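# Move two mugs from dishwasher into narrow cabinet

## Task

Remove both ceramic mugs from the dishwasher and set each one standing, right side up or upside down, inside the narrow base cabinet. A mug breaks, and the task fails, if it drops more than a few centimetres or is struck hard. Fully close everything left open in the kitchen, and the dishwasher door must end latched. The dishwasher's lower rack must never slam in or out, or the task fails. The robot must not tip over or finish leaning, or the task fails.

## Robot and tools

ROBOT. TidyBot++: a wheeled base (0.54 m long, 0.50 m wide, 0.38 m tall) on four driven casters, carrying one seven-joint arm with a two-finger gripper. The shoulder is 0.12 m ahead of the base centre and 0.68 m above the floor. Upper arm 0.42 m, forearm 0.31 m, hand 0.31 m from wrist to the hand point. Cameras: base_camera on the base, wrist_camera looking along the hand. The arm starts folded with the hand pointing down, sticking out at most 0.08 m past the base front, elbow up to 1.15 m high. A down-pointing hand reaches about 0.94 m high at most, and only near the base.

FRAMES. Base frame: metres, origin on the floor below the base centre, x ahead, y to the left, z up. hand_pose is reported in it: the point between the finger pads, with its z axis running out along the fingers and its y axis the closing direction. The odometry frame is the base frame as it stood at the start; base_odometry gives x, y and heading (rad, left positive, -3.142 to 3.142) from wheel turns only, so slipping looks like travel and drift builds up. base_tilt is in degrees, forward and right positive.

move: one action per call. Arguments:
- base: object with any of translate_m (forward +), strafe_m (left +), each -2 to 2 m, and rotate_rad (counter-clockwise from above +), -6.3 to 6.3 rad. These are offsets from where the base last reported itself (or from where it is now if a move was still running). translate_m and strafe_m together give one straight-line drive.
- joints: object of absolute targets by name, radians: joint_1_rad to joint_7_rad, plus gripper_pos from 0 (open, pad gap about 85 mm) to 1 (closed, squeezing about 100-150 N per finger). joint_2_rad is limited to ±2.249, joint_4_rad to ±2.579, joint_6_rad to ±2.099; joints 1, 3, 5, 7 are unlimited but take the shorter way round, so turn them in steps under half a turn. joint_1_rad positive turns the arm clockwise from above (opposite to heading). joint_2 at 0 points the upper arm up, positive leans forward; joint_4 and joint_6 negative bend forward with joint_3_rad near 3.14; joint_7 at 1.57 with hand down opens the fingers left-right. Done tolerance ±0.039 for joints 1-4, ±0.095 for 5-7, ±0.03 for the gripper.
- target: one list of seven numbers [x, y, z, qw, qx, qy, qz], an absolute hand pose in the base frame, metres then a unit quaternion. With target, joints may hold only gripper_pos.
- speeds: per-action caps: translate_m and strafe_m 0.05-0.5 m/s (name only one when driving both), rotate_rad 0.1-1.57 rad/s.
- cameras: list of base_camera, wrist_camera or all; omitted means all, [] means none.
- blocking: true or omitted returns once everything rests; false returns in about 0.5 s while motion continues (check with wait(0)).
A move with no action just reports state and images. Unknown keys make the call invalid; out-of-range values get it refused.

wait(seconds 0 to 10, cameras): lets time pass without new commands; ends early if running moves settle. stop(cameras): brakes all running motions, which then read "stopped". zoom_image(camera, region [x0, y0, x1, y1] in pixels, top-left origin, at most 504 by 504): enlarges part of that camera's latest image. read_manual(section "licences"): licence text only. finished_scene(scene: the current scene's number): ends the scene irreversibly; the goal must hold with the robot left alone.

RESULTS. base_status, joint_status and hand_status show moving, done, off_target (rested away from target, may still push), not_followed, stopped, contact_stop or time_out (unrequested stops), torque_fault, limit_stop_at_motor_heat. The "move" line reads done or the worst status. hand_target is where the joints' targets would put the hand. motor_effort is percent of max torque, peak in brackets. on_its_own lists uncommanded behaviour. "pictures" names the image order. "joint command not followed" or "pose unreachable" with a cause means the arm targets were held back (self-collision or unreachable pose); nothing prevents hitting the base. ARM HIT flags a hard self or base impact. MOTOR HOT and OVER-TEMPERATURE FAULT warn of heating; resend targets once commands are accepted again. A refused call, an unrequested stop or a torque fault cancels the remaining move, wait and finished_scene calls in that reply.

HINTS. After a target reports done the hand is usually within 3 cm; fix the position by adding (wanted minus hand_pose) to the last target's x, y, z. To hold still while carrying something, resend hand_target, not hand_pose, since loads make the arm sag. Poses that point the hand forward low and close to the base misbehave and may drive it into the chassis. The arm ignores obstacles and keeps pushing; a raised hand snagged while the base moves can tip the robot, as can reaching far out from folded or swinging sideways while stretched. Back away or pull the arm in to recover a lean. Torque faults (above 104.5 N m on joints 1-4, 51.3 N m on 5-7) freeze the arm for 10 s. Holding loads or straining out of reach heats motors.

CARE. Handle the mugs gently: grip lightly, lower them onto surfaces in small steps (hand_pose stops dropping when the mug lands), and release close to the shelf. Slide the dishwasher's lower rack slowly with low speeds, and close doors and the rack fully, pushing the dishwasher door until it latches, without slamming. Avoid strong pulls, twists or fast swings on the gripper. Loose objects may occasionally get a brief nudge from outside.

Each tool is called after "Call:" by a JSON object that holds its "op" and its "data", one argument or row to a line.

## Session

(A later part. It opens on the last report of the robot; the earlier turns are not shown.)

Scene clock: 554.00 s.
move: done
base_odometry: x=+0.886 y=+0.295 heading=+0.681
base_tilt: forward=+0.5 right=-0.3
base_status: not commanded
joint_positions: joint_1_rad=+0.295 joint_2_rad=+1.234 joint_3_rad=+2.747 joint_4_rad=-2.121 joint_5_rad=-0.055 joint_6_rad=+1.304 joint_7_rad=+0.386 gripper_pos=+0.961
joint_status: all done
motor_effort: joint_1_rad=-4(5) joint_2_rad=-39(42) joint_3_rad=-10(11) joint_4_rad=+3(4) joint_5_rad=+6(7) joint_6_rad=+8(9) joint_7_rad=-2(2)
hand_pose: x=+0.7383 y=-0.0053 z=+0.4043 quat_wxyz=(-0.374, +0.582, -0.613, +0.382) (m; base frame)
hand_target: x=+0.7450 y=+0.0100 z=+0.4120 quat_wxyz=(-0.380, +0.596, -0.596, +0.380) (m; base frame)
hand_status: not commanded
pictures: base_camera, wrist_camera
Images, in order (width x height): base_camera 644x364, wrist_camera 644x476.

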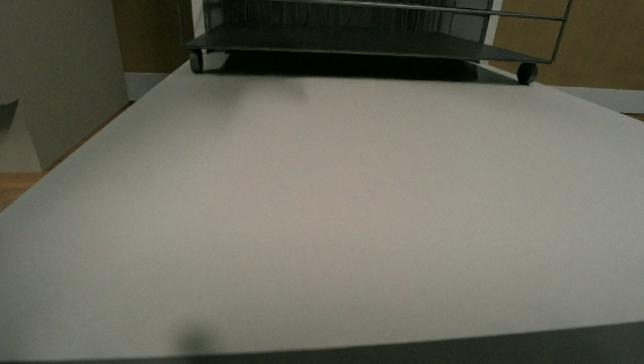

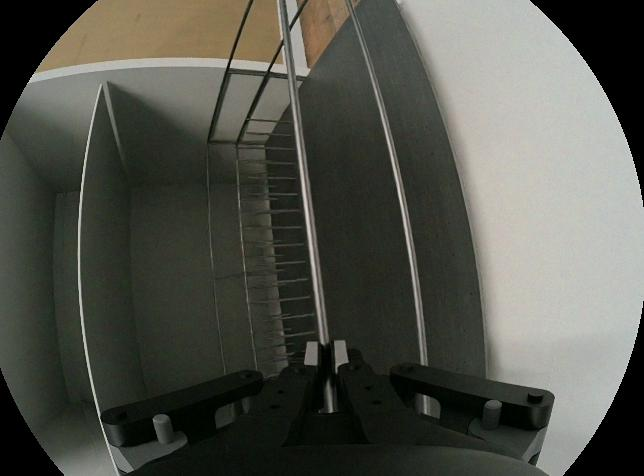

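Call:
{"op": "move", "data": {
  "target": [0.79, 0.008, 0.408, -0.38, 0.5964, -0.5964, 0.38],
  "cameras": ["wrist_camera"]
}}

Call:
{"op": "move", "data": {
  "target": [0.84, 0.008, 0.408, -0.38, 0.5964, -0.5964, 0.38]
}}

Scene clock: 556.60 s.
move: done
base_odometry: x=+0.886 y=+0.295 heading=+0.681
base_tilt: forward=+0.5 right=-0.2
base_status: not commanded
joint_positions: joint_1_rad=+0.281 joint_2_rad=+1.234 joint_3_rad=+2.745 joint_4_rad=-1.981 joint_5_rad=-0.055 joint_6_rad=+1.180 joint_7_rad=+0.388 gripper_pos=+0.961
joint_status: not commanded
motor_effort: joint_1_rad=+1(4) joint_2_rad=-39(40) joint_3_rad=-6(11) joint_4_rad=+5(5) joint_5_rad=+2(6) joint_6_rad=+7(8) joint_7_rad=-2(2)
hand_pose: x=+0.7842 y=-0.0014 z=+0.4045 quat_wxyz=(-0.382, +0.581, -0.608, +0.384) (m; base frame)
hand_target: x=+0.7900 y=+0.0080 z=+0.4080 quat_wxyz=(-0.380, +0.596, -0.596, +0.380) (m; base frame)
hand_status: done (0.012 m and 2.3 deg from the pose sent, 0.054 m and 2.6 deg at the start)
pictures: wrist_camera
Images, in order (width x height): wrist_camera 644x476.

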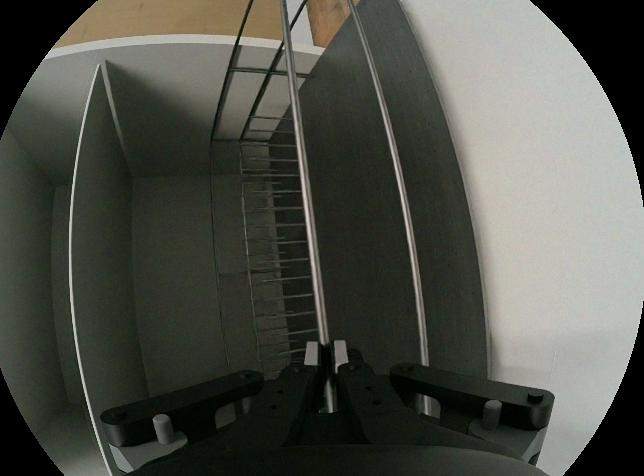

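Scene clock: 557.70 s.
move: done
base_odometry: x=+0.886 y=+0.295 heading=+0.681
base_tilt: forward=+0.5 right=-0.2
base_status: not commanded
joint_positions: joint_1_rad=+0.268 joint_2_rad=+1.237 joint_3_rad=+2.742 joint_4_rad=-1.822 joint_5_rad=-0.055 joint_6_rad=+1.023 joint_7_rad=+0.405 gripper_pos=+0.961
joint_status: not commanded
motor_effort: joint_1_rad=+1(2) joint_2_rad=-43(44) joint_3_rad=-7(7) joint_4_rad=+8(9) joint_5_rad=+2(2) joint_6_rad=+8(9) joint_7_rad=-1(2)
hand_pose: x=+0.8331 y=+0.0033 z=+0.4055 quat_wxyz=(-0.385, +0.588, -0.601, +0.381) (m; base frame)
hand_target: x=+0.8400 y=+0.0080 z=+0.4080 quat_wxyz=(-0.380, +0.596, -0.596, +0.380) (m; base frame)
hand_status: done (0.009 m and 1.3 deg from the pose sent, 0.057 m and 2.3 deg at the start)
pictures: base_camera, wrist_camera
Images, in order (width x height): base_camera 644x364, wrist_camera 644x476.

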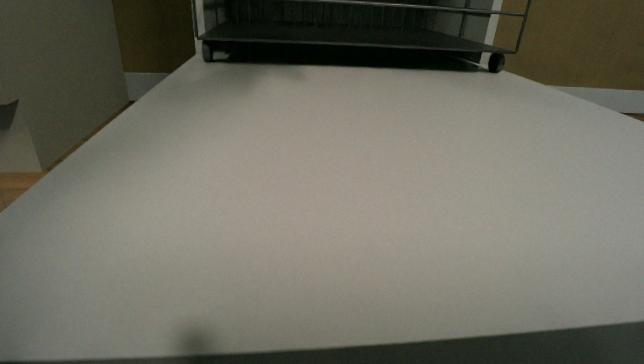

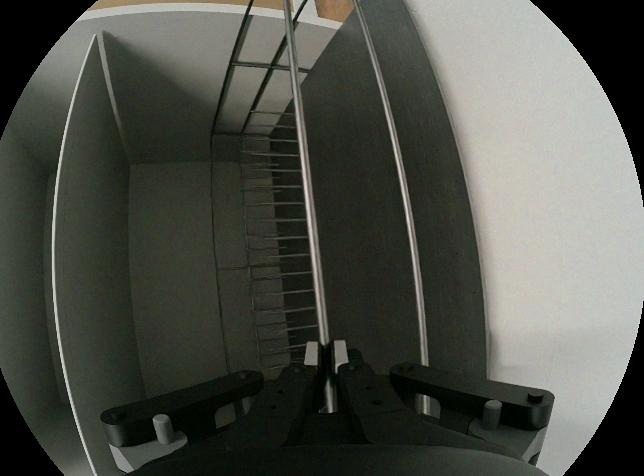

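Call:
{"op": "move", "data": {
  "target": [0.88, 0.008, 0.408, -0.38, 0.5964, -0.5964, 0.38],
  "cameras": ["wrist_camera"]
}}

Call:
{"op": "move", "data": {
  "target": [0.91, 0.008, 0.408, -0.38, 0.5964, -0.5964, 0.38]
}}

Scene clock: 560.60 s.
move: done
base_odometry: x=+0.886 y=+0.295 heading=+0.681
base_tilt: forward=+0.5 right=-0.2
base_status: not commanded
joint_positions: joint_1_rad=+0.259 joint_2_rad=+1.258 joint_3_rad=+2.730 joint_4_rad=-1.681 joint_5_rad=-0.055 joint_6_rad=+0.905 joint_7_rad=+0.435 gripper_pos=+0.962
joint_status: not commanded
motor_effort: joint_1_rad=+1(2) joint_2_rad=-46(47) joint_3_rad=-8(8) joint_4_rad=+10(11) joint_5_rad=+2(3) joint_6_rad=+8(9) joint_7_rad=-1(2)
hand_pose: x=+0.8741 y=+0.0072 z=+0.4062 quat_wxyz=(-0.388, +0.593, -0.593, +0.382) (m; base frame)
hand_target: x=+0.8800 y=+0.0080 z=+0.4080 quat_wxyz=(-0.380, +0.596, -0.596, +0.380) (m; base frame)
hand_status: done (0.006 m and 1.1 deg from the pose sent, 0.047 m and 1.3 deg at the start)
pictures: wrist_camera
Images, in order (width x height): wrist_camera 644x476.

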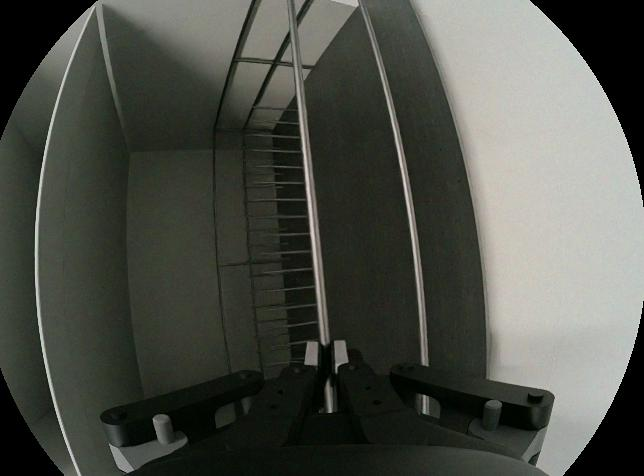

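Scene clock: 561.57 s.
move: done
base_odometry: x=+0.886 y=+0.295 heading=+0.681
base_tilt: forward=+0.5 right=-0.1
base_status: not commanded
joint_positions: joint_1_rad=+0.248 joint_2_rad=+1.280 joint_3_rad=+2.724 joint_4_rad=-1.568 joint_5_rad=-0.055 joint_6_rad=+0.818 joint_7_rad=+0.458 gripper_pos=+0.962
joint_status: not commanded
motor_effort: joint_1_rad=+1(2) joint_2_rad=-48(49) joint_3_rad=-8(8) joint_4_rad=+12(12) joint_5_rad=+2(3) joint_6_rad=+9(9) joint_7_rad=-1(2)
hand_pose: x=+0.9050 y=+0.0101 z=+0.4067 quat_wxyz=(-0.389, +0.598, -0.587, +0.383) (m; base frame)
hand_target: x=+0.9100 y=+0.0080 z=+0.4080 quat_wxyz=(-0.380, +0.596, -0.596, +0.380) (m; base frame)
hand_status: done (0.006 m and 1.6 deg from the pose sent, 0.036 m and 1.1 deg at the start)
pictures: base_camera, wrist_camera
Images, in order (width x height): base_camera 644x364, wrist_camera 644x476.

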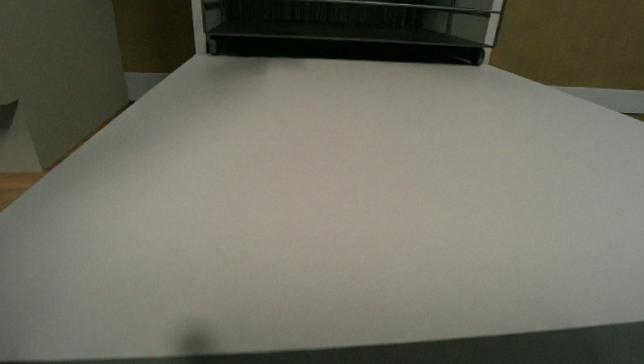

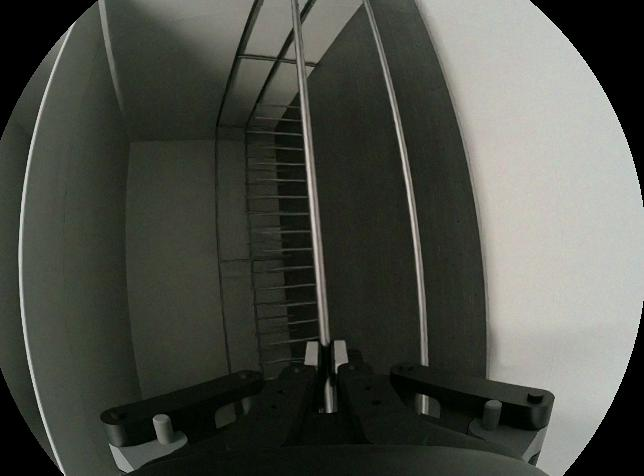

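Call:
{"op": "move", "data": {
  "target": [0.94, 0.008, 0.408, -0.38, 0.5964, -0.5964, 0.38],
  "cameras": ["base_camera"]
}}

Call:
{"op": "move", "data": {
  "target": [0.965, 0.008, 0.408, -0.38, 0.5964, -0.5964, 0.38]
}}

Call:
{"op": "zoom_image", "data": {
  "camera": "base_camera",
  "region": [160, 0, 540, 120]
}}

Scene clock: 564.53 s.
move: done
base_odometry: x=+0.886 y=+0.295 heading=+0.681
base_tilt: forward=+0.5 right=-0.2
base_status: not commanded
joint_positions: joint_1_rad=+0.236 joint_2_rad=+1.309 joint_3_rad=+2.715 joint_4_rad=-1.450 joint_5_rad=-0.057 joint_6_rad=+0.732 joint_7_rad=+0.487 gripper_pos=+0.962
joint_status: not commanded
motor_effort: joint_1_rad=+1(2) joint_2_rad=-50(51) joint_3_rad=-8(8) joint_4_rad=+13(14) joint_5_rad=+3(3) joint_6_rad=+8(9) joint_7_rad=-1(1)
hand_pose: x=+0.9355 y=+0.0130 z=+0.4072 quat_wxyz=(-0.390, +0.603, -0.580, +0.385) (m; base frame)
hand_target: x=+0.9400 y=+0.0080 z=+0.4080 quat_wxyz=(-0.380, +0.596, -0.596, +0.380) (m; base frame)
hand_status: done (0.007 m and 2.4 deg from the pose sent, 0.035 m and 1.6 deg at the start)
pictures: base_camera
Images, in order (width x height): base_camera 644x364.

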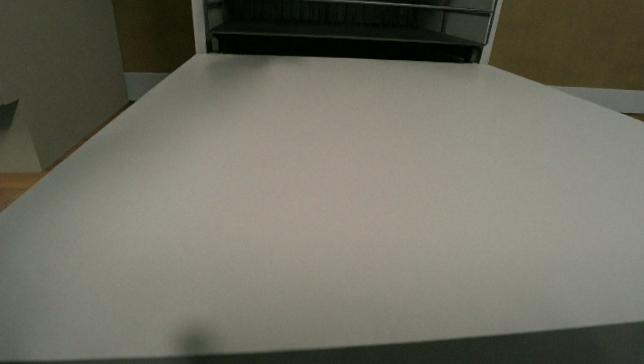

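Scene clock: 565.47 s.
move: done
base_odometry: x=+0.886 y=+0.295 heading=+0.681
base_tilt: forward=+0.5 right=-0.1
base_status: not commanded
joint_positions: joint_1_rad=+0.220 joint_2_rad=+1.336 joint_3_rad=+2.708 joint_4_rad=-1.343 joint_5_rad=-0.074 joint_6_rad=+0.658 joint_7_rad=+0.516 gripper_pos=+0.962
joint_status: not commanded
motor_effort: joint_1_rad=+2(2) joint_2_rad=-51(53) joint_3_rad=-7(8) joint_4_rad=+13(15) joint_5_rad=+2(3) joint_6_rad=+8(9) joint_7_rad=+0(1)
hand_pose: x=+0.9611 y=+0.0155 z=+0.4076 quat_wxyz=(-0.390, +0.605, -0.577, +0.386) (m; base frame)
hand_target: x=+0.9650 y=+0.0080 z=+0.4080 quat_wxyz=(-0.380, +0.596, -0.596, +0.380) (m; base frame)
hand_status: done (0.008 m and 2.7 deg from the pose sent, 0.030 m and 2.4 deg at the start)
pictures: base_camera, wrist_camera
Images, in order (width x height): base_camera 644x364, wrist_camera 644x476.

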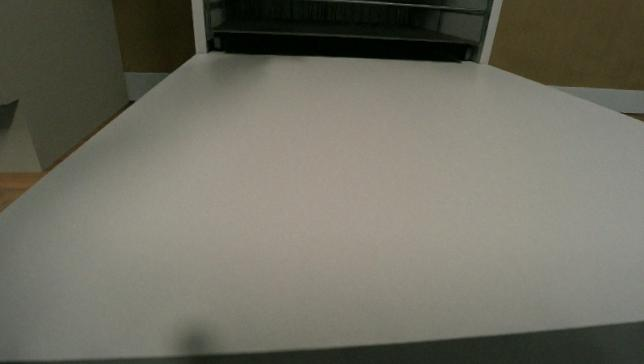

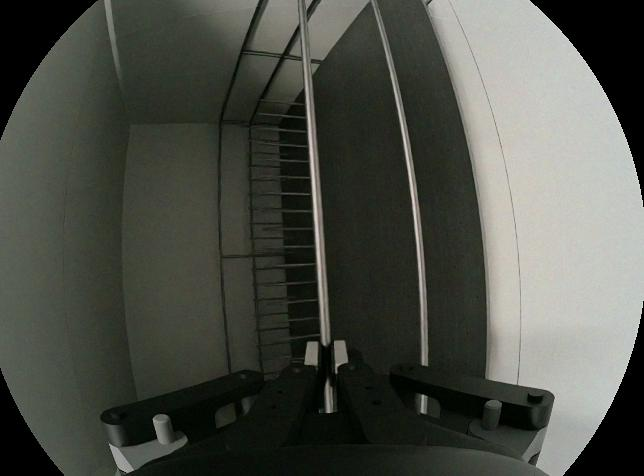

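Scaled by 1.326.

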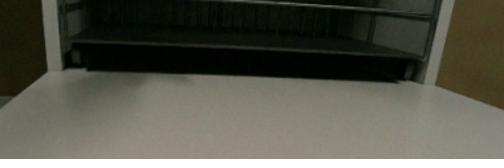

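Call:
{"op": "move", "data": {
  "target": [0.985, 0.006, 0.408, -0.38, 0.5964, -0.5964, 0.38],
  "cameras": ["base_camera"]
}}

Call:
{"op": "move", "data": {
  "target": [1.005, 0.005, 0.408, -0.38, 0.5964, -0.5964, 0.38]
}}

Scene clock: 568.23 s.
move: done
base_odometry: x=+0.886 y=+0.295 heading=+0.681
base_tilt: forward=+0.5 right=-0.2
base_status: not commanded
joint_positions: joint_1_rad=+0.208 joint_2_rad=+1.360 joint_3_rad=+2.699 joint_4_rad=-1.253 joint_5_rad=-0.092 joint_6_rad=+0.594 joint_7_rad=+0.546 gripper_pos=+0.962
joint_status: not commanded
motor_effort: joint_1_rad=+3(3) joint_2_rad=-52(53) joint_3_rad=-7(7) joint_4_rad=+15(15) joint_5_rad=+2(3) joint_6_rad=+8(9) joint_7_rad=+0(1)
hand_pose: x=+0.9815 y=+0.0174 z=+0.4079 quat_wxyz=(-0.390, +0.606, -0.576, +0.386) (m; base frame)
hand_target: x=+0.9850 y=+0.0060 z=+0.4080 quat_wxyz=(-0.380, +0.596, -0.596, +0.380) (m; base frame)
hand_status: done (0.012 m and 2.9 deg from the pose sent, 0.026 m and 2.7 deg at the start)
pictures: base_camera
Images, in order (width x height): base_camera 644x364.

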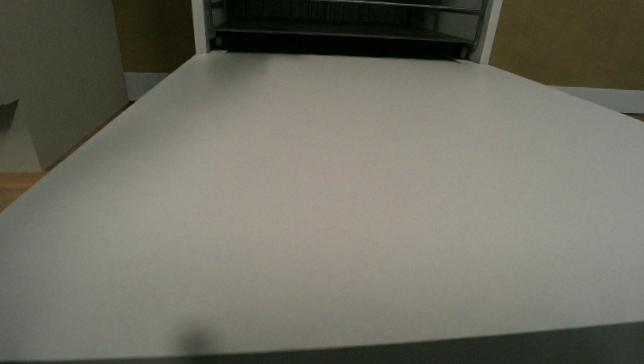

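Scene clock: 569.17 s.
move: off_target
base_odometry: x=+0.885 y=+0.295 heading=+0.681
base_tilt: forward=+0.5 right=-0.2
base_status: not commanded
joint_positions: joint_1_rad=+0.208 joint_2_rad=+1.360 joint_3_rad=+2.691 joint_4_rad=-1.219 joint_5_rad=-0.126 joint_6_rad=+0.534 joint_7_rad=+0.587 gripper_pos=+0.962
joint_status: not commanded
motor_effort: joint_1_rad=-2(3) joint_2_rad=-45(53) joint_3_rad=-7(7) joint_4_rad=+26(26) joint_5_rad=+3(3) joint_6_rad=+7(9) joint_7_rad=+0(1)
hand_pose: x=+0.9866 y=+0.0177 z=+0.4061 quat_wxyz=(-0.382, +0.613, -0.580, +0.377) (m; base frame)
hand_target: x=+1.0050 y=+0.0050 z=+0.4080 quat_wxyz=(-0.380, +0.596, -0.596, +0.380) (m; base frame)
hand_status: off_target (0.022 m and 2.8 deg from the pose sent, 0.027 m and 2.9 deg at the start)
pictures: base_camera, wrist_camera
Images, in order (width x height): base_camera 644x364, wrist_camera 644x476.

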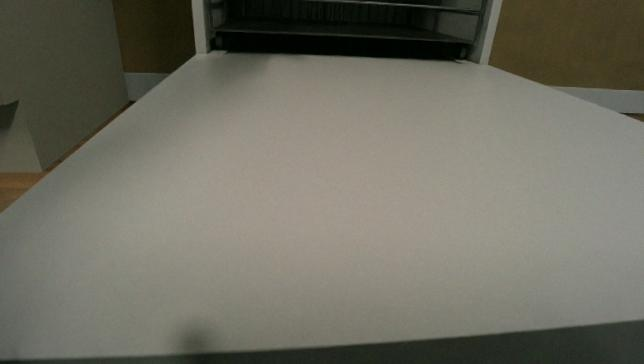

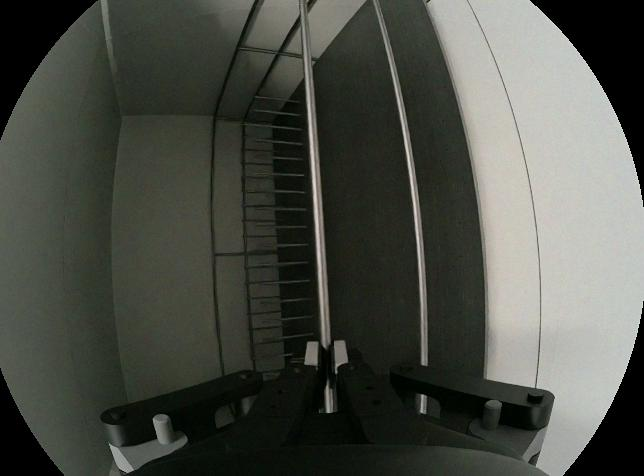

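Call:
{"op": "move", "data": {
  "target": [0.985, 0.006, 0.408, -0.38, 0.5964, -0.5964, 0.38],
  "cameras": []
}}

Call:
{"op": "move", "data": {
  "joints": {"gripper_pos": 0.4},
  "cameras": []
}}

Call:
{"op": "move", "data": {
  "target": [0.93, 0.008, 0.432, -0.38, 0.5964, -0.5964, 0.38]
}}

Scene clock: 572.20 s.
move: done
base_odometry: x=+0.885 y=+0.295 heading=+0.681
base_tilt: forward=+0.5 right=-0.2
base_status: not commanded
joint_positions: joint_1_rad=+0.209 joint_2_rad=+1.358 joint_3_rad=+2.691 joint_4_rad=-1.225 joint_5_rad=-0.127 joint_6_rad=+0.538 joint_7_rad=+0.588 gripper_pos=+0.962
joint_status: not commanded
motor_effort: joint_1_rad=-1(3) joint_2_rad=-46(47) joint_3_rad=-6(7) joint_4_rad=+15(27) joint_5_rad=+2(3) joint_6_rad=+5(8) joint_7_rad=+0(1)
hand_pose: x=+0.9854 y=+0.0177 z=+0.4062 quat_wxyz=(-0.382, +0.613, -0.580, +0.377) (m; base frame)
hand_target: x=+0.9850 y=+0.0060 z=+0.4080 quat_wxyz=(-0.380, +0.596, -0.596, +0.380) (m; base frame)
hand_status: done (0.012 m and 2.8 deg from the pose sent, 0.012 m and 2.8 deg at the start)
pictures: none
No camera images: "cameras" was empty.

Scene clock: 573.07 s.
move: done
base_odometry: x=+0.885 y=+0.295 heading=+0.681
base_tilt: forward=+0.5 right=-0.2
base_status: not commanded
joint_positions: joint_1_rad=+0.209 joint_2_rad=+1.360 joint_3_rad=+2.691 joint_4_rad=-1.224 joint_5_rad=-0.127 joint_6_rad=+0.538 joint_7_rad=+0.588 gripper_pos=+0.400
joint_status: all done
motor_effort: joint_1_rad=-1(1) joint_2_rad=-50(51) joint_3_rad=-8(8) joint_4_rad=+12(14) joint_5_rad=+3(3) joint_6_rad=+6(6) joint_7_rad=+0(1)
hand_pose: x=+0.9855 y=+0.0175 z=+0.4057 quat_wxyz=(-0.382, +0.613, -0.580, +0.377) (m; base frame)
hand_target: x=+0.9850 y=+0.0060 z=+0.4080 quat_wxyz=(-0.380, +0.596, -0.596, +0.380) (m; base frame)
hand_status: not commanded
pictures: none
No camera images: "cameras" was empty.

Scene clock: 574.40 s.
move: done
base_odometry: x=+0.885 y=+0.295 heading=+0.681
base_tilt: forward=+0.6 right=-0.2
base_status: not commanded
joint_positions: joint_1_rad=+0.224 joint_2_rad=+1.261 joint_3_rad=+2.691 joint_4_rad=-1.473 joint_5_rad=-0.127 joint_6_rad=+0.651 joint_7_rad=+0.570 gripper_pos=+0.400
joint_status: not commanded
motor_effort: joint_1_rad=-1(2) joint_2_rad=-46(50) joint_3_rad=-8(8) joint_4_rad=+10(12) joint_5_rad=+3(3) joint_6_rad=+6(6) joint_7_rad=+0(1)
hand_pose: x=+0.9273 y=+0.0356 z=+0.4154 quat_wxyz=(-0.376, +0.629, -0.576, +0.363) (m; base frame)
hand_target: x=+0.9300 y=+0.0080 z=+0.4320 quat_wxyz=(-0.380, +0.596, -0.596, +0.380) (m; base frame)
hand_status: done (0.032 m and 4.8 deg from the pose sent, 0.062 m and 2.7 deg at the start)
pictures: base_camera, wrist_camera
Images, in order (width x height): base_camera 644x364, wrist_camera 644x476.

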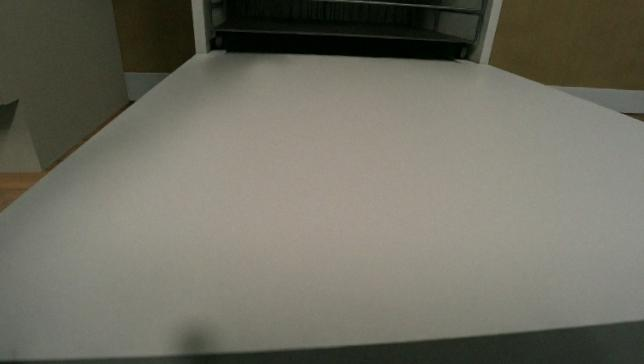

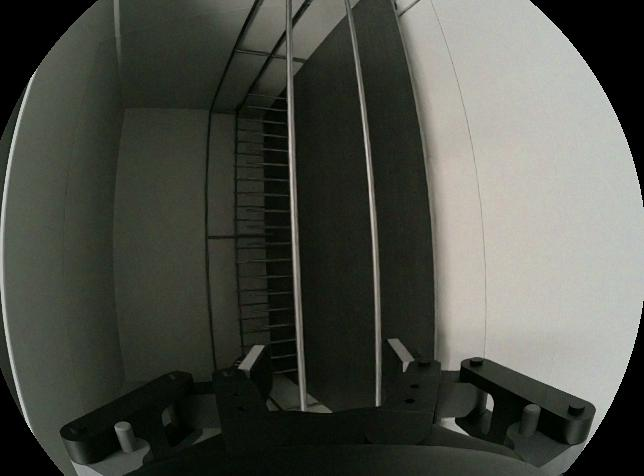

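Call:
{"op": "move", "data": {
  "target": [0.80, 0.0, 0.48, -0.38, 0.5964, -0.5964, 0.38],
  "cameras": []
}}

Call:
{"op": "move", "data": {
  "base": {"translate_m": -0.55},
  "joints": {"joint_1_rad": 0, "joint_2_rad": 0.9, "joint_3_rad": 3.14, "joint_4_rad": -2.3, "joint_5_rad": 0, "joint_6_rad": 1.3, "joint_7_rad": 1.571, "gripper_pos": 0.5}
}}

Scene clock: 589.53 s.
move: done
base_odometry: x=+0.885 y=+0.295 heading=+0.681
base_tilt: forward=+0.5 right=-0.2
base_status: not commanded
joint_positions: joint_1_rad=+0.276 joint_2_rad=+1.051 joint_3_rad=+2.709 joint_4_rad=-1.980 joint_5_rad=-0.127 joint_6_rad=+0.933 joint_7_rad=+0.451 gripper_pos=+0.400
joint_status: not commanded
motor_effort: joint_1_rad=-1(1) joint_2_rad=-38(46) joint_3_rad=-6(9) joint_4_rad=+7(10) joint_5_rad=+3(3) joint_6_rad=+6(6) joint_7_rad=+0(1)
hand_pose: x=+0.7959 y=+0.0213 z=+0.4593 quat_wxyz=(-0.369, +0.619, -0.594, +0.358) (m; base frame)
hand_target: x=+0.8000 y=+0.0000 z=+0.4800 quat_wxyz=(-0.380, +0.596, -0.596, +0.380) (m; base frame)
hand_status: done (0.030 m and 3.8 deg from the pose sent, 0.147 m and 4.8 deg at the start)
pictures: none
No camera images: "cameras" was empty.

Scene clock: 591.83 s.
move: done
base_odometry: x=+0.458 y=-0.052 heading=+0.681
base_tilt: forward=+0.5 right=-0.2
base_status: done
joint_positions: joint_1_rad=+0.014 joint_2_rad=+0.920 joint_3_rad=+3.120 joint_4_rad=-2.295 joint_5_rad=-0.077 joint_6_rad=+1.253 joint_7_rad=+1.521 gripper_pos=+0.500
joint_status: all done
motor_effort: joint_1_rad=-1(3) joint_2_rad=-34(39) joint_3_rad=+0(7) joint_4_rad=+3(7) joint_5_rad=+0(4) joint_6_rad=+7(8) joint_7_rad=+0(1)
hand_pose: x=+0.7175 y=-0.0188 z=+0.5046 quat_wxyz=(+0.003, +0.829, -0.056, +0.556) (m; base frame)
hand_target: x=+0.7248 y=+0.0021 z=+0.5289 quat_wxyz=(-0.001, +0.813, +0.000, +0.582) (m; base frame)
hand_status: not commanded
pictures: base_camera, wrist_camera
Images, in order (width x height): base_camera 644x364, wrist_camera 644x476.

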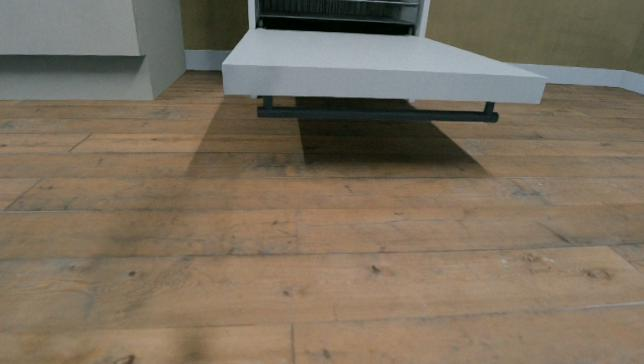

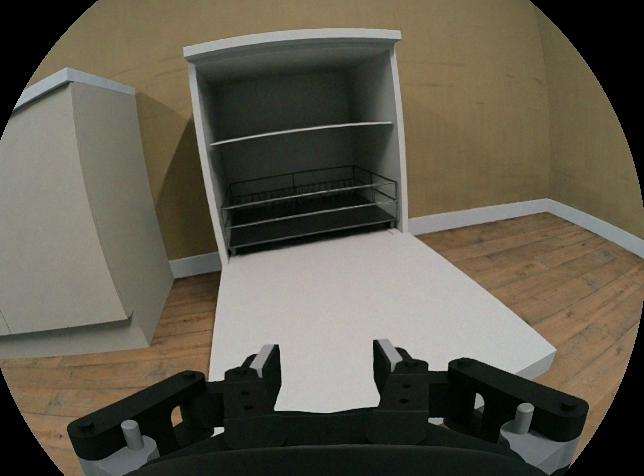

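Call:
{"op": "move", "data": {

}}

Scene clock: 601.53 s.
base_odometry: x=+0.458 y=-0.052 heading=+0.681
base_tilt: forward=+0.5 right=-0.2
base_status: done
joint_positions: joint_1_rad=+0.014 joint_2_rad=+0.920 joint_3_rad=+3.120 joint_4_rad=-2.295 joint_5_rad=-0.077 joint_6_rad=+1.254 joint_7_rad=+1.522 gripper_pos=+0.500
joint_status: all done
motor_effort: joint_1_rad=-1(3) joint_2_rad=-34(39) joint_3_rad=+0(7) joint_4_rad=+4(7) joint_5_rad=+0(4) joint_6_rad=+7(8) joint_7_rad=+0(1)
hand_pose: x=+0.7176 y=-0.0187 z=+0.5048 quat_wxyz=(+0.003, +0.829, -0.056, +0.556) (m; base frame)
hand_target: x=+0.7248 y=+0.0021 z=+0.5289 quat_wxyz=(-0.001, +0.813, +0.000, +0.582) (m; base frame)
hand_status: not commanded
pictures: base_camera, wrist_camera
Images, in order (width x height): base_camera 644x364, wrist_camera 644x476.

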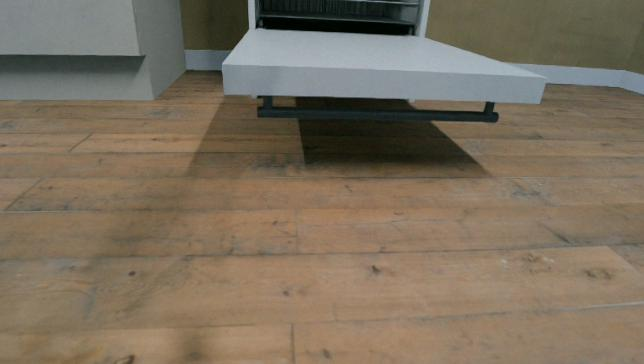

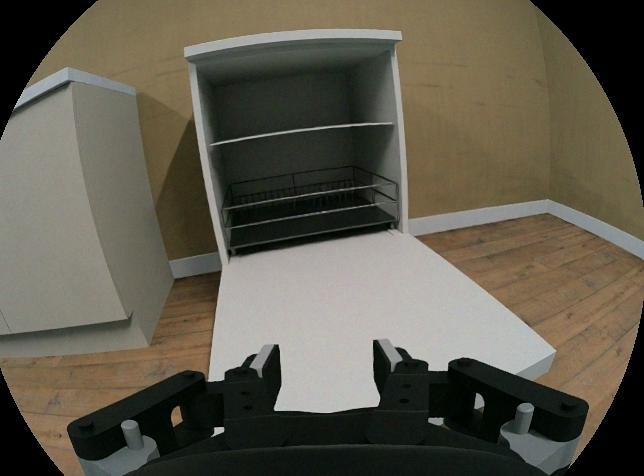

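Call:
{"op": "zoom_image", "data": {
  "camera": "base_camera",
  "region": [200, 0, 570, 140]
}}

Scaled by 1.362.

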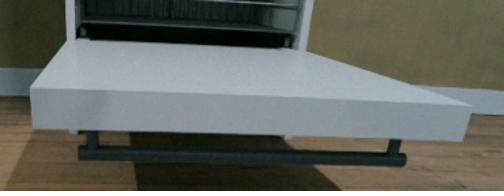

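Call:
{"op": "move", "data": {
  "base": {"translate_m": -0.22, "strafe_m": -0.12, "rotate_rad": 0.08},
  "speeds": {"translate_m": 0.2}
}}

Scene clock: 622.90 s.
move: done
base_odometry: x=+0.362 y=-0.284 heading=+0.762
base_tilt: forward=+0.5 right=-0.2
base_status: done
joint_positions: joint_1_rad=-0.003 joint_2_rad=+0.919 joint_3_rad=+3.128 joint_4_rad=-2.295 joint_5_rad=-0.066 joint_6_rad=+1.256 joint_7_rad=+1.523 gripper_pos=+0.500
joint_status: not commanded
motor_effort: joint_1_rad=-1(4) joint_2_rad=-34(34) joint_3_rad=+0(3) joint_4_rad=+3(4) joint_5_rad=+0(1) joint_6_rad=+7(8) joint_7_rad=+0(1)
hand_pose: x=+0.7182 y=-0.0095 z=+0.5056 quat_wxyz=(-0.001, +0.829, -0.045, +0.557) (m; base frame)
hand_target: x=+0.7248 y=+0.0021 z=+0.5289 quat_wxyz=(-0.001, +0.813, +0.000, +0.582) (m; base frame)
hand_status: not commanded
pictures: base_camera, wrist_camera
Images, in order (width x height): base_camera 644x364, wrist_camera 644x476.

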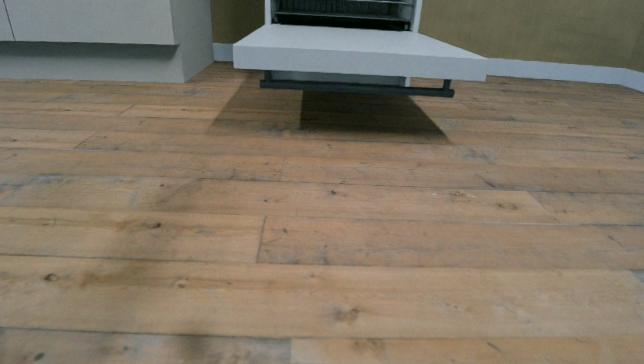

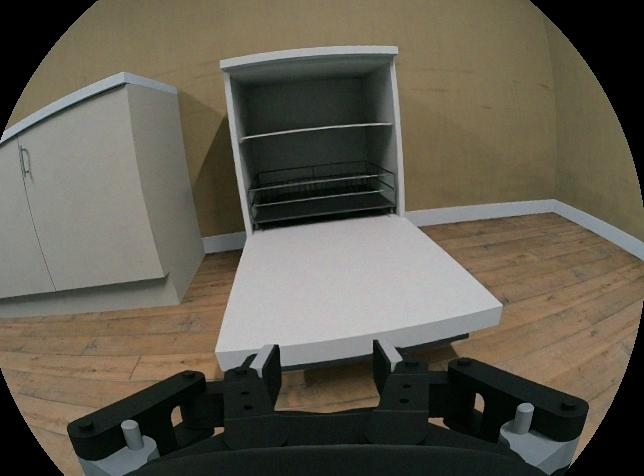

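Call:
{"op": "move", "data": {
  "base": {"strafe_m": -0.05, "rotate_rad": 0.03},
  "joints": {"joint_1_rad": 0, "joint_2_rad": 1.747, "joint_3_rad": 3.1416, "joint_4_rad": -1.61, "joint_5_rad": 0, "joint_6_rad": 1.786, "joint_7_rad": 0}
}}

Call:
{"op": "move", "data": {
  "joints": {"joint_1_rad": 0, "joint_2_rad": 2.168, "joint_3_rad": 3.1416, "joint_4_rad": -0.97, "joint_5_rad": 0, "joint_6_rad": 1.57, "joint_7_rad": 0, "gripper_pos": 0.4}
}}

Scene clock: 635.07 s.
move: done
base_odometry: x=+0.397 y=-0.320 heading=+0.791
base_tilt: forward=+0.5 right=-0.2
base_status: done
joint_positions: joint_1_rad=+0.005 joint_2_rad=+1.739 joint_3_rad=+3.136 joint_4_rad=-1.624 joint_5_rad=-0.063 joint_6_rad=+1.739 joint_7_rad=+0.051 gripper_pos=+0.500
joint_status: all done
motor_effort: joint_1_rad=-1(6) joint_2_rad=-38(42) joint_3_rad=+0(3) joint_4_rad=+1(5) joint_5_rad=+1(2) joint_6_rad=+8(9) joint_7_rad=+1(1)
hand_pose: x=+0.7750 y=-0.0195 z=+0.2882 quat_wxyz=(-0.455, +0.511, -0.515, +0.516) (m; base frame)
hand_target: x=+0.7773 y=+0.0013 z=+0.3009 quat_wxyz=(-0.500, +0.500, -0.500, +0.500) (m; base frame)
hand_status: not commanded
pictures: base_camera, wrist_camera
Images, in order (width x height): base_camera 644x364, wrist_camera 644x476.

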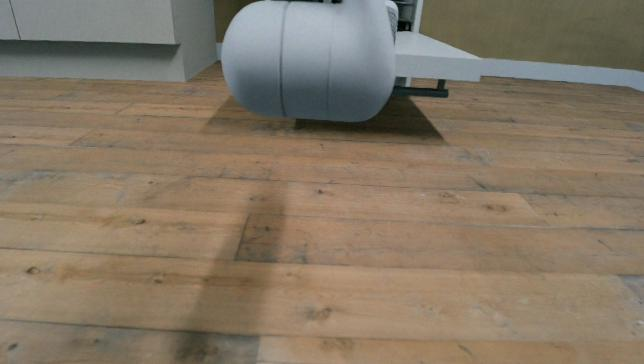

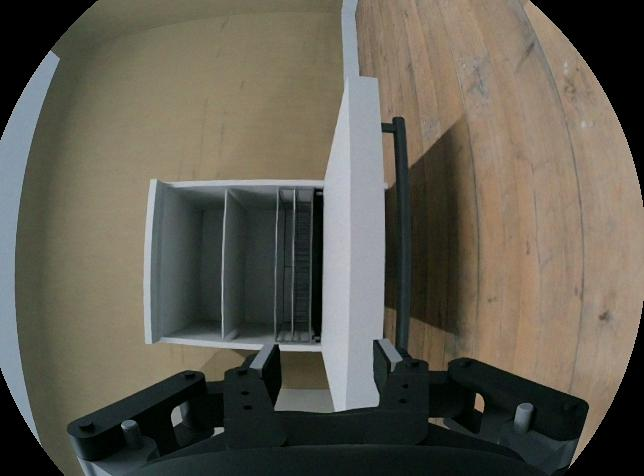

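Scene clock: 636.97 s.
move: done
base_odometry: x=+0.397 y=-0.320 heading=+0.791
base_tilt: forward=+0.5 right=-0.2
base_status: not commanded
joint_positions: joint_1_rad=+0.005 joint_2_rad=+2.155 joint_3_rad=+3.136 joint_4_rad=-0.983 joint_5_rad=-0.063 joint_6_rad=+1.623 joint_7_rad=+0.049 gripper_pos=+0.400
joint_status: all done
motor_effort: joint_1_rad=-1(2) joint_2_rad=-36(39) joint_3_rad=+1(2) joint_4_rad=+5(6) joint_5_rad=+0(1) joint_6_rad=+8(9) joint_7_rad=+1(1)
hand_pose: x=+0.7812 y=-0.0210 z=+0.1527 quat_wxyz=(-0.483, +0.479, -0.493, +0.542) (m; base frame)
hand_target: x=+0.7793 y=+0.0014 z=+0.1317 quat_wxyz=(-0.501, +0.499, -0.499, +0.501) (m; base frame)
hand_status: not commanded
pictures: base_camera, wrist_camera
Images, in order (width x height): base_camera 644x364, wrist_camera 644x476.

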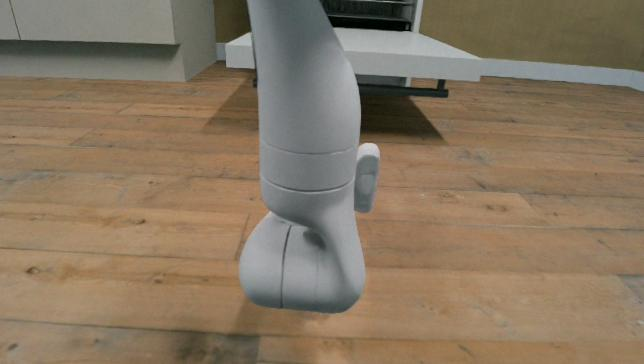

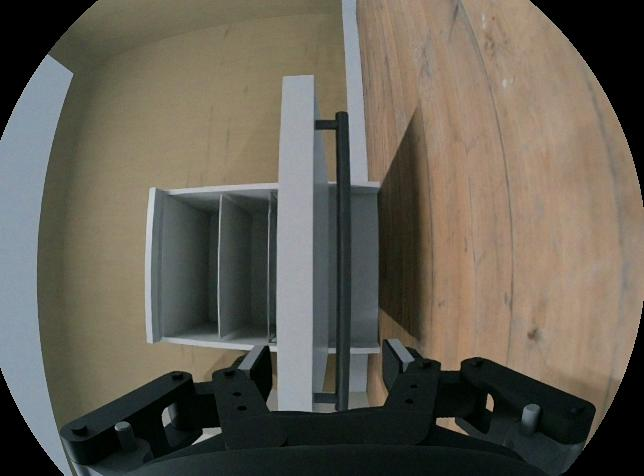

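Call:
{"op": "move", "data": {
  "base": {"strafe_m": -0.05},
  "joints": {"joint_1_rad": 0, "joint_2_rad": 2.155, "joint_3_rad": 3.1416, "joint_4_rad": -0.97, "joint_5_rad": 0.07, "joint_6_rad": 1.51, "joint_7_rad": -0.05, "gripper_pos": 0.67}
}}

Scene clock: 648.37 s.
move: done
base_odometry: x=+0.432 y=-0.355 heading=+0.791
base_tilt: forward=+0.5 right=-0.2
base_status: done
joint_positions: joint_1_rad=+0.005 joint_2_rad=+2.155 joint_3_rad=+3.136 joint_4_rad=-0.981 joint_5_rad=+0.014 joint_6_rad=+1.553 joint_7_rad=-0.009 gripper_pos=+0.670
joint_status: all done
motor_effort: joint_1_rad=-1(5) joint_2_rad=-36(37) joint_3_rad=+0(1) joint_4_rad=+5(6) joint_5_rad=+0(2) joint_6_rad=+8(9) joint_7_rad=+0(1)
hand_pose: x=+0.7833 y=+0.0026 z=+0.1319 quat_wxyz=(-0.502, +0.501, -0.505, +0.492) (m; base frame)
hand_target: x=+0.7854 y=+0.0231 z=+0.1217 quat_wxyz=(-0.517, +0.516, -0.506, +0.459) (m; base frame)
hand_status: not commanded
pictures: base_camera, wrist_camera
Images, in order (width x height): base_camera 644x364, wrist_camera 644x476.

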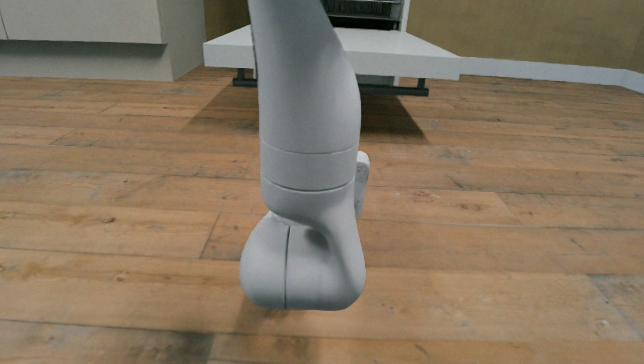

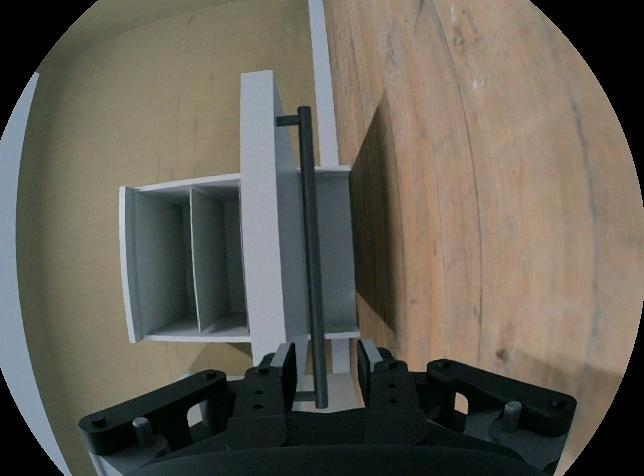

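Call:
{"op": "move", "data": {
  "base": {"strafe_m": -0.045, "rotate_rad": 0.03},
  "joints": {"joint_2_rad": 2.14, "joint_7_rad": 0.01}
}}

Call:
{"op": "move", "data": {
  "base": {"translate_m": 0.17},
  "speeds": {"translate_m": 0.1}
}}

Scene clock: 654.33 s.
move: done
base_odometry: x=+0.465 y=-0.387 heading=+0.822
base_tilt: forward=+0.5 right=-0.2
base_status: done
joint_positions: joint_1_rad=+0.005 joint_2_rad=+2.153 joint_3_rad=+3.136 joint_4_rad=-0.980 joint_5_rad=+0.014 joint_6_rad=+1.553 joint_7_rad=+0.013 gripper_pos=+0.670
joint_status: all done
motor_effort: joint_1_rad=-1(4) joint_2_rad=-36(37) joint_3_rad=+0(2) joint_4_rad=+5(6) joint_5_rad=+1(1) joint_6_rad=+8(8) joint_7_rad=+1(1)
hand_pose: x=+0.7846 y=+0.0028 z=+0.1334 quat_wxyz=(-0.497, +0.506, -0.499, +0.498) (m; base frame)
hand_target: x=+0.7937 y=+0.0231 z=+0.1317 quat_wxyz=(-0.507, +0.528, -0.486, +0.478) (m; base frame)
hand_status: not commanded
pictures: base_camera, wrist_camera
Images, in order (width x height): base_camera 644x364, wrist_camera 644x476.

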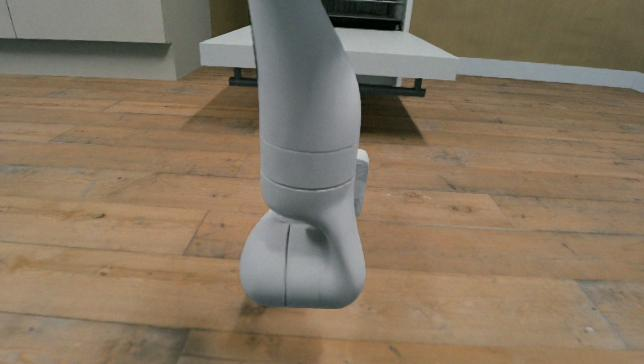

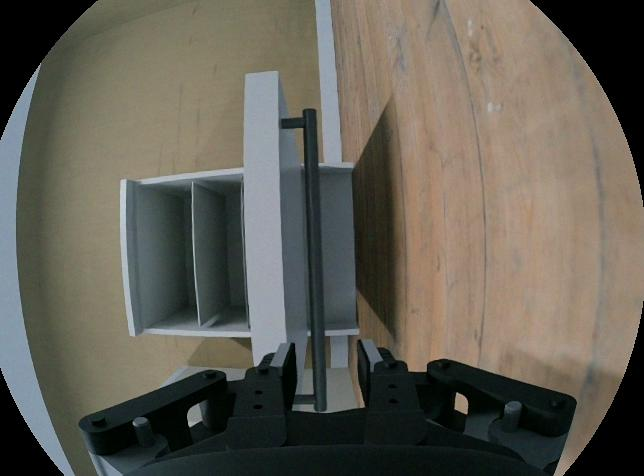

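Scene clock: 656.57 s.
move: done
base_odometry: x=+0.581 y=-0.263 heading=+0.822
base_tilt: forward=+0.5 right=-0.2
base_status: done
joint_positions: joint_1_rad=+0.005 joint_2_rad=+2.149 joint_3_rad=+3.136 joint_4_rad=-0.976 joint_5_rad=+0.014 joint_6_rad=+1.553 joint_7_rad=+0.013 gripper_pos=+0.670
joint_status: not commanded
motor_effort: joint_1_rad=-1(2) joint_2_rad=-37(39) joint_3_rad=+0(1) joint_4_rad=+6(7) joint_5_rad=+1(1) joint_6_rad=+8(8) joint_7_rad=+0(1)
hand_pose: x=+0.7881 y=+0.0029 z=+0.1373 quat_wxyz=(-0.499, +0.504, -0.497, +0.500) (m; base frame)
hand_target: x=+0.7937 y=+0.0231 z=+0.1317 quat_wxyz=(-0.507, +0.528, -0.486, +0.478) (m; base frame)
hand_status: not commanded
pictures: base_camera, wrist_camera
Images, in order (width x height): base_camera 644x364, wrist_camera 644x476.

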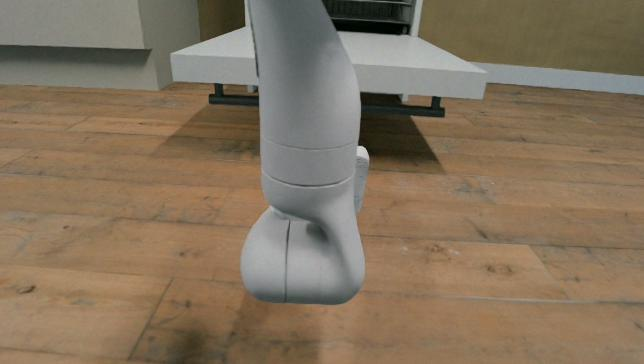

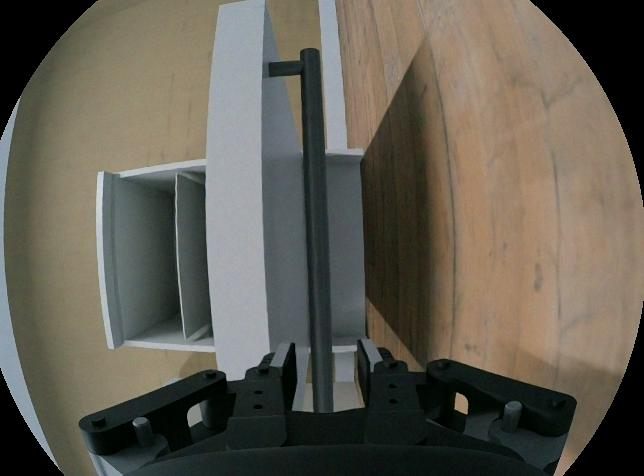

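Call:
{"op": "move", "data": {
  "base": {"translate_m": 0.09},
  "speeds": {"translate_m": 0.1},
  "joints": {"joint_2_rad": 2.13, "joint_7_rad": 0.035}
}}

Scene clock: 663.83 s.
move: done
base_odometry: x=+0.642 y=-0.197 heading=+0.821
base_tilt: forward=+0.5 right=-0.2
base_status: done
joint_positions: joint_1_rad=+0.005 joint_2_rad=+2.141 joint_3_rad=+3.136 joint_4_rad=-0.974 joint_5_rad=+0.014 joint_6_rad=+1.553 joint_7_rad=+0.020 gripper_pos=+0.670
joint_status: all done
motor_effort: joint_1_rad=-1(2) joint_2_rad=-37(40) joint_3_rad=+1(1) joint_4_rad=+5(7) joint_5_rad=+0(1) joint_6_rad=+8(8) joint_7_rad=+0(1)
hand_pose: x=+0.7928 y=+0.0028 z=+0.1431 quat_wxyz=(-0.500, +0.503, -0.493, +0.505) (m; base frame)
hand_target: x=+0.7992 y=+0.0231 z=+0.1385 quat_wxyz=(-0.503, +0.531, -0.477, +0.487) (m; base frame)
hand_status: not commanded
pictures: base_camera, wrist_camera
Images, in order (width x height): base_camera 644x364, wrist_camera 644x476.

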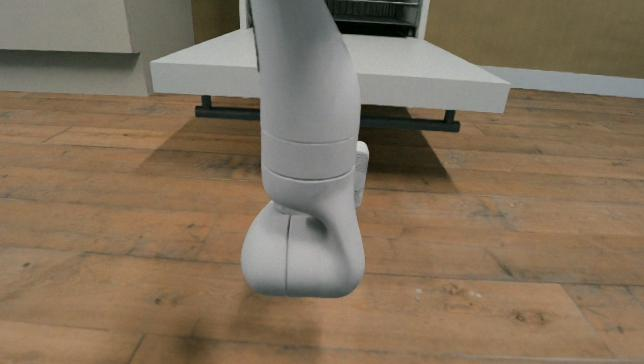

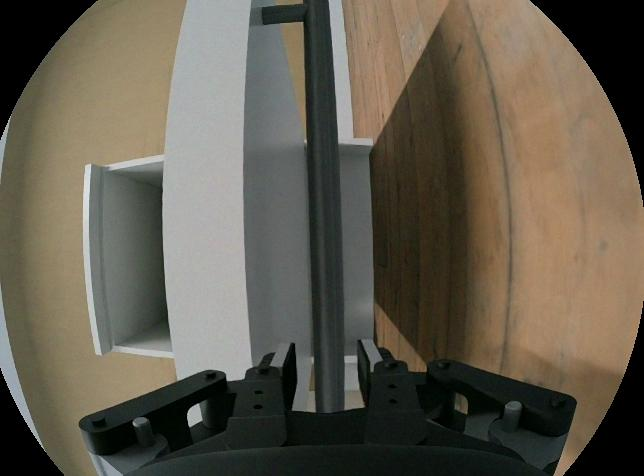

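Call:
{"op": "move", "data": {
  "base": {"translate_m": 0.05},
  "speeds": {"translate_m": 0.08}
}}

Scene clock: 666.83 s.
move: done
base_odometry: x=+0.676 y=-0.160 heading=+0.821
base_tilt: forward=+0.5 right=-0.2
base_status: done
joint_positions: joint_1_rad=+0.005 joint_2_rad=+2.138 joint_3_rad=+3.136 joint_4_rad=-0.973 joint_5_rad=+0.014 joint_6_rad=+1.553 joint_7_rad=+0.020 gripper_pos=+0.670
joint_status: not commanded
motor_effort: joint_1_rad=-1(2) joint_2_rad=-37(40) joint_3_rad=+1(1) joint_4_rad=+6(7) joint_5_rad=+0(1) joint_6_rad=+7(8) joint_7_rad=+0(1)
hand_pose: x=+0.7946 y=+0.0028 z=+0.1453 quat_wxyz=(-0.501, +0.502, -0.492, +0.505) (m; base frame)
hand_target: x=+0.7992 y=+0.0231 z=+0.1385 quat_wxyz=(-0.503, +0.531, -0.477, +0.487) (m; base frame)
hand_status: not commanded
pictures: base_camera, wrist_camera
Images, in order (width x height): base_camera 644x364, wrist_camera 644x476.

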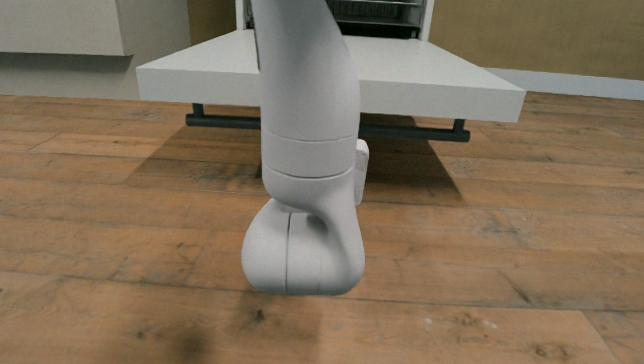

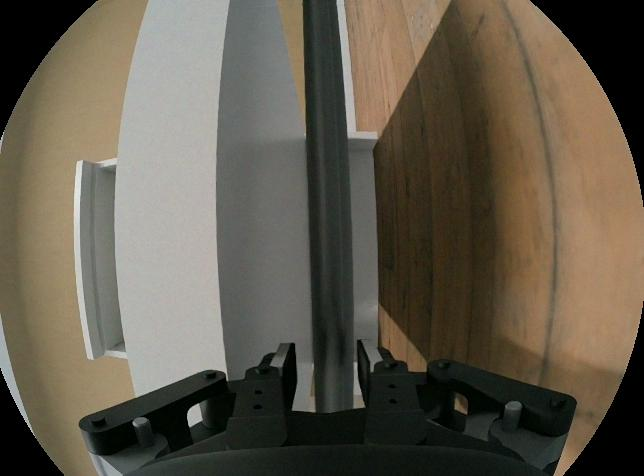

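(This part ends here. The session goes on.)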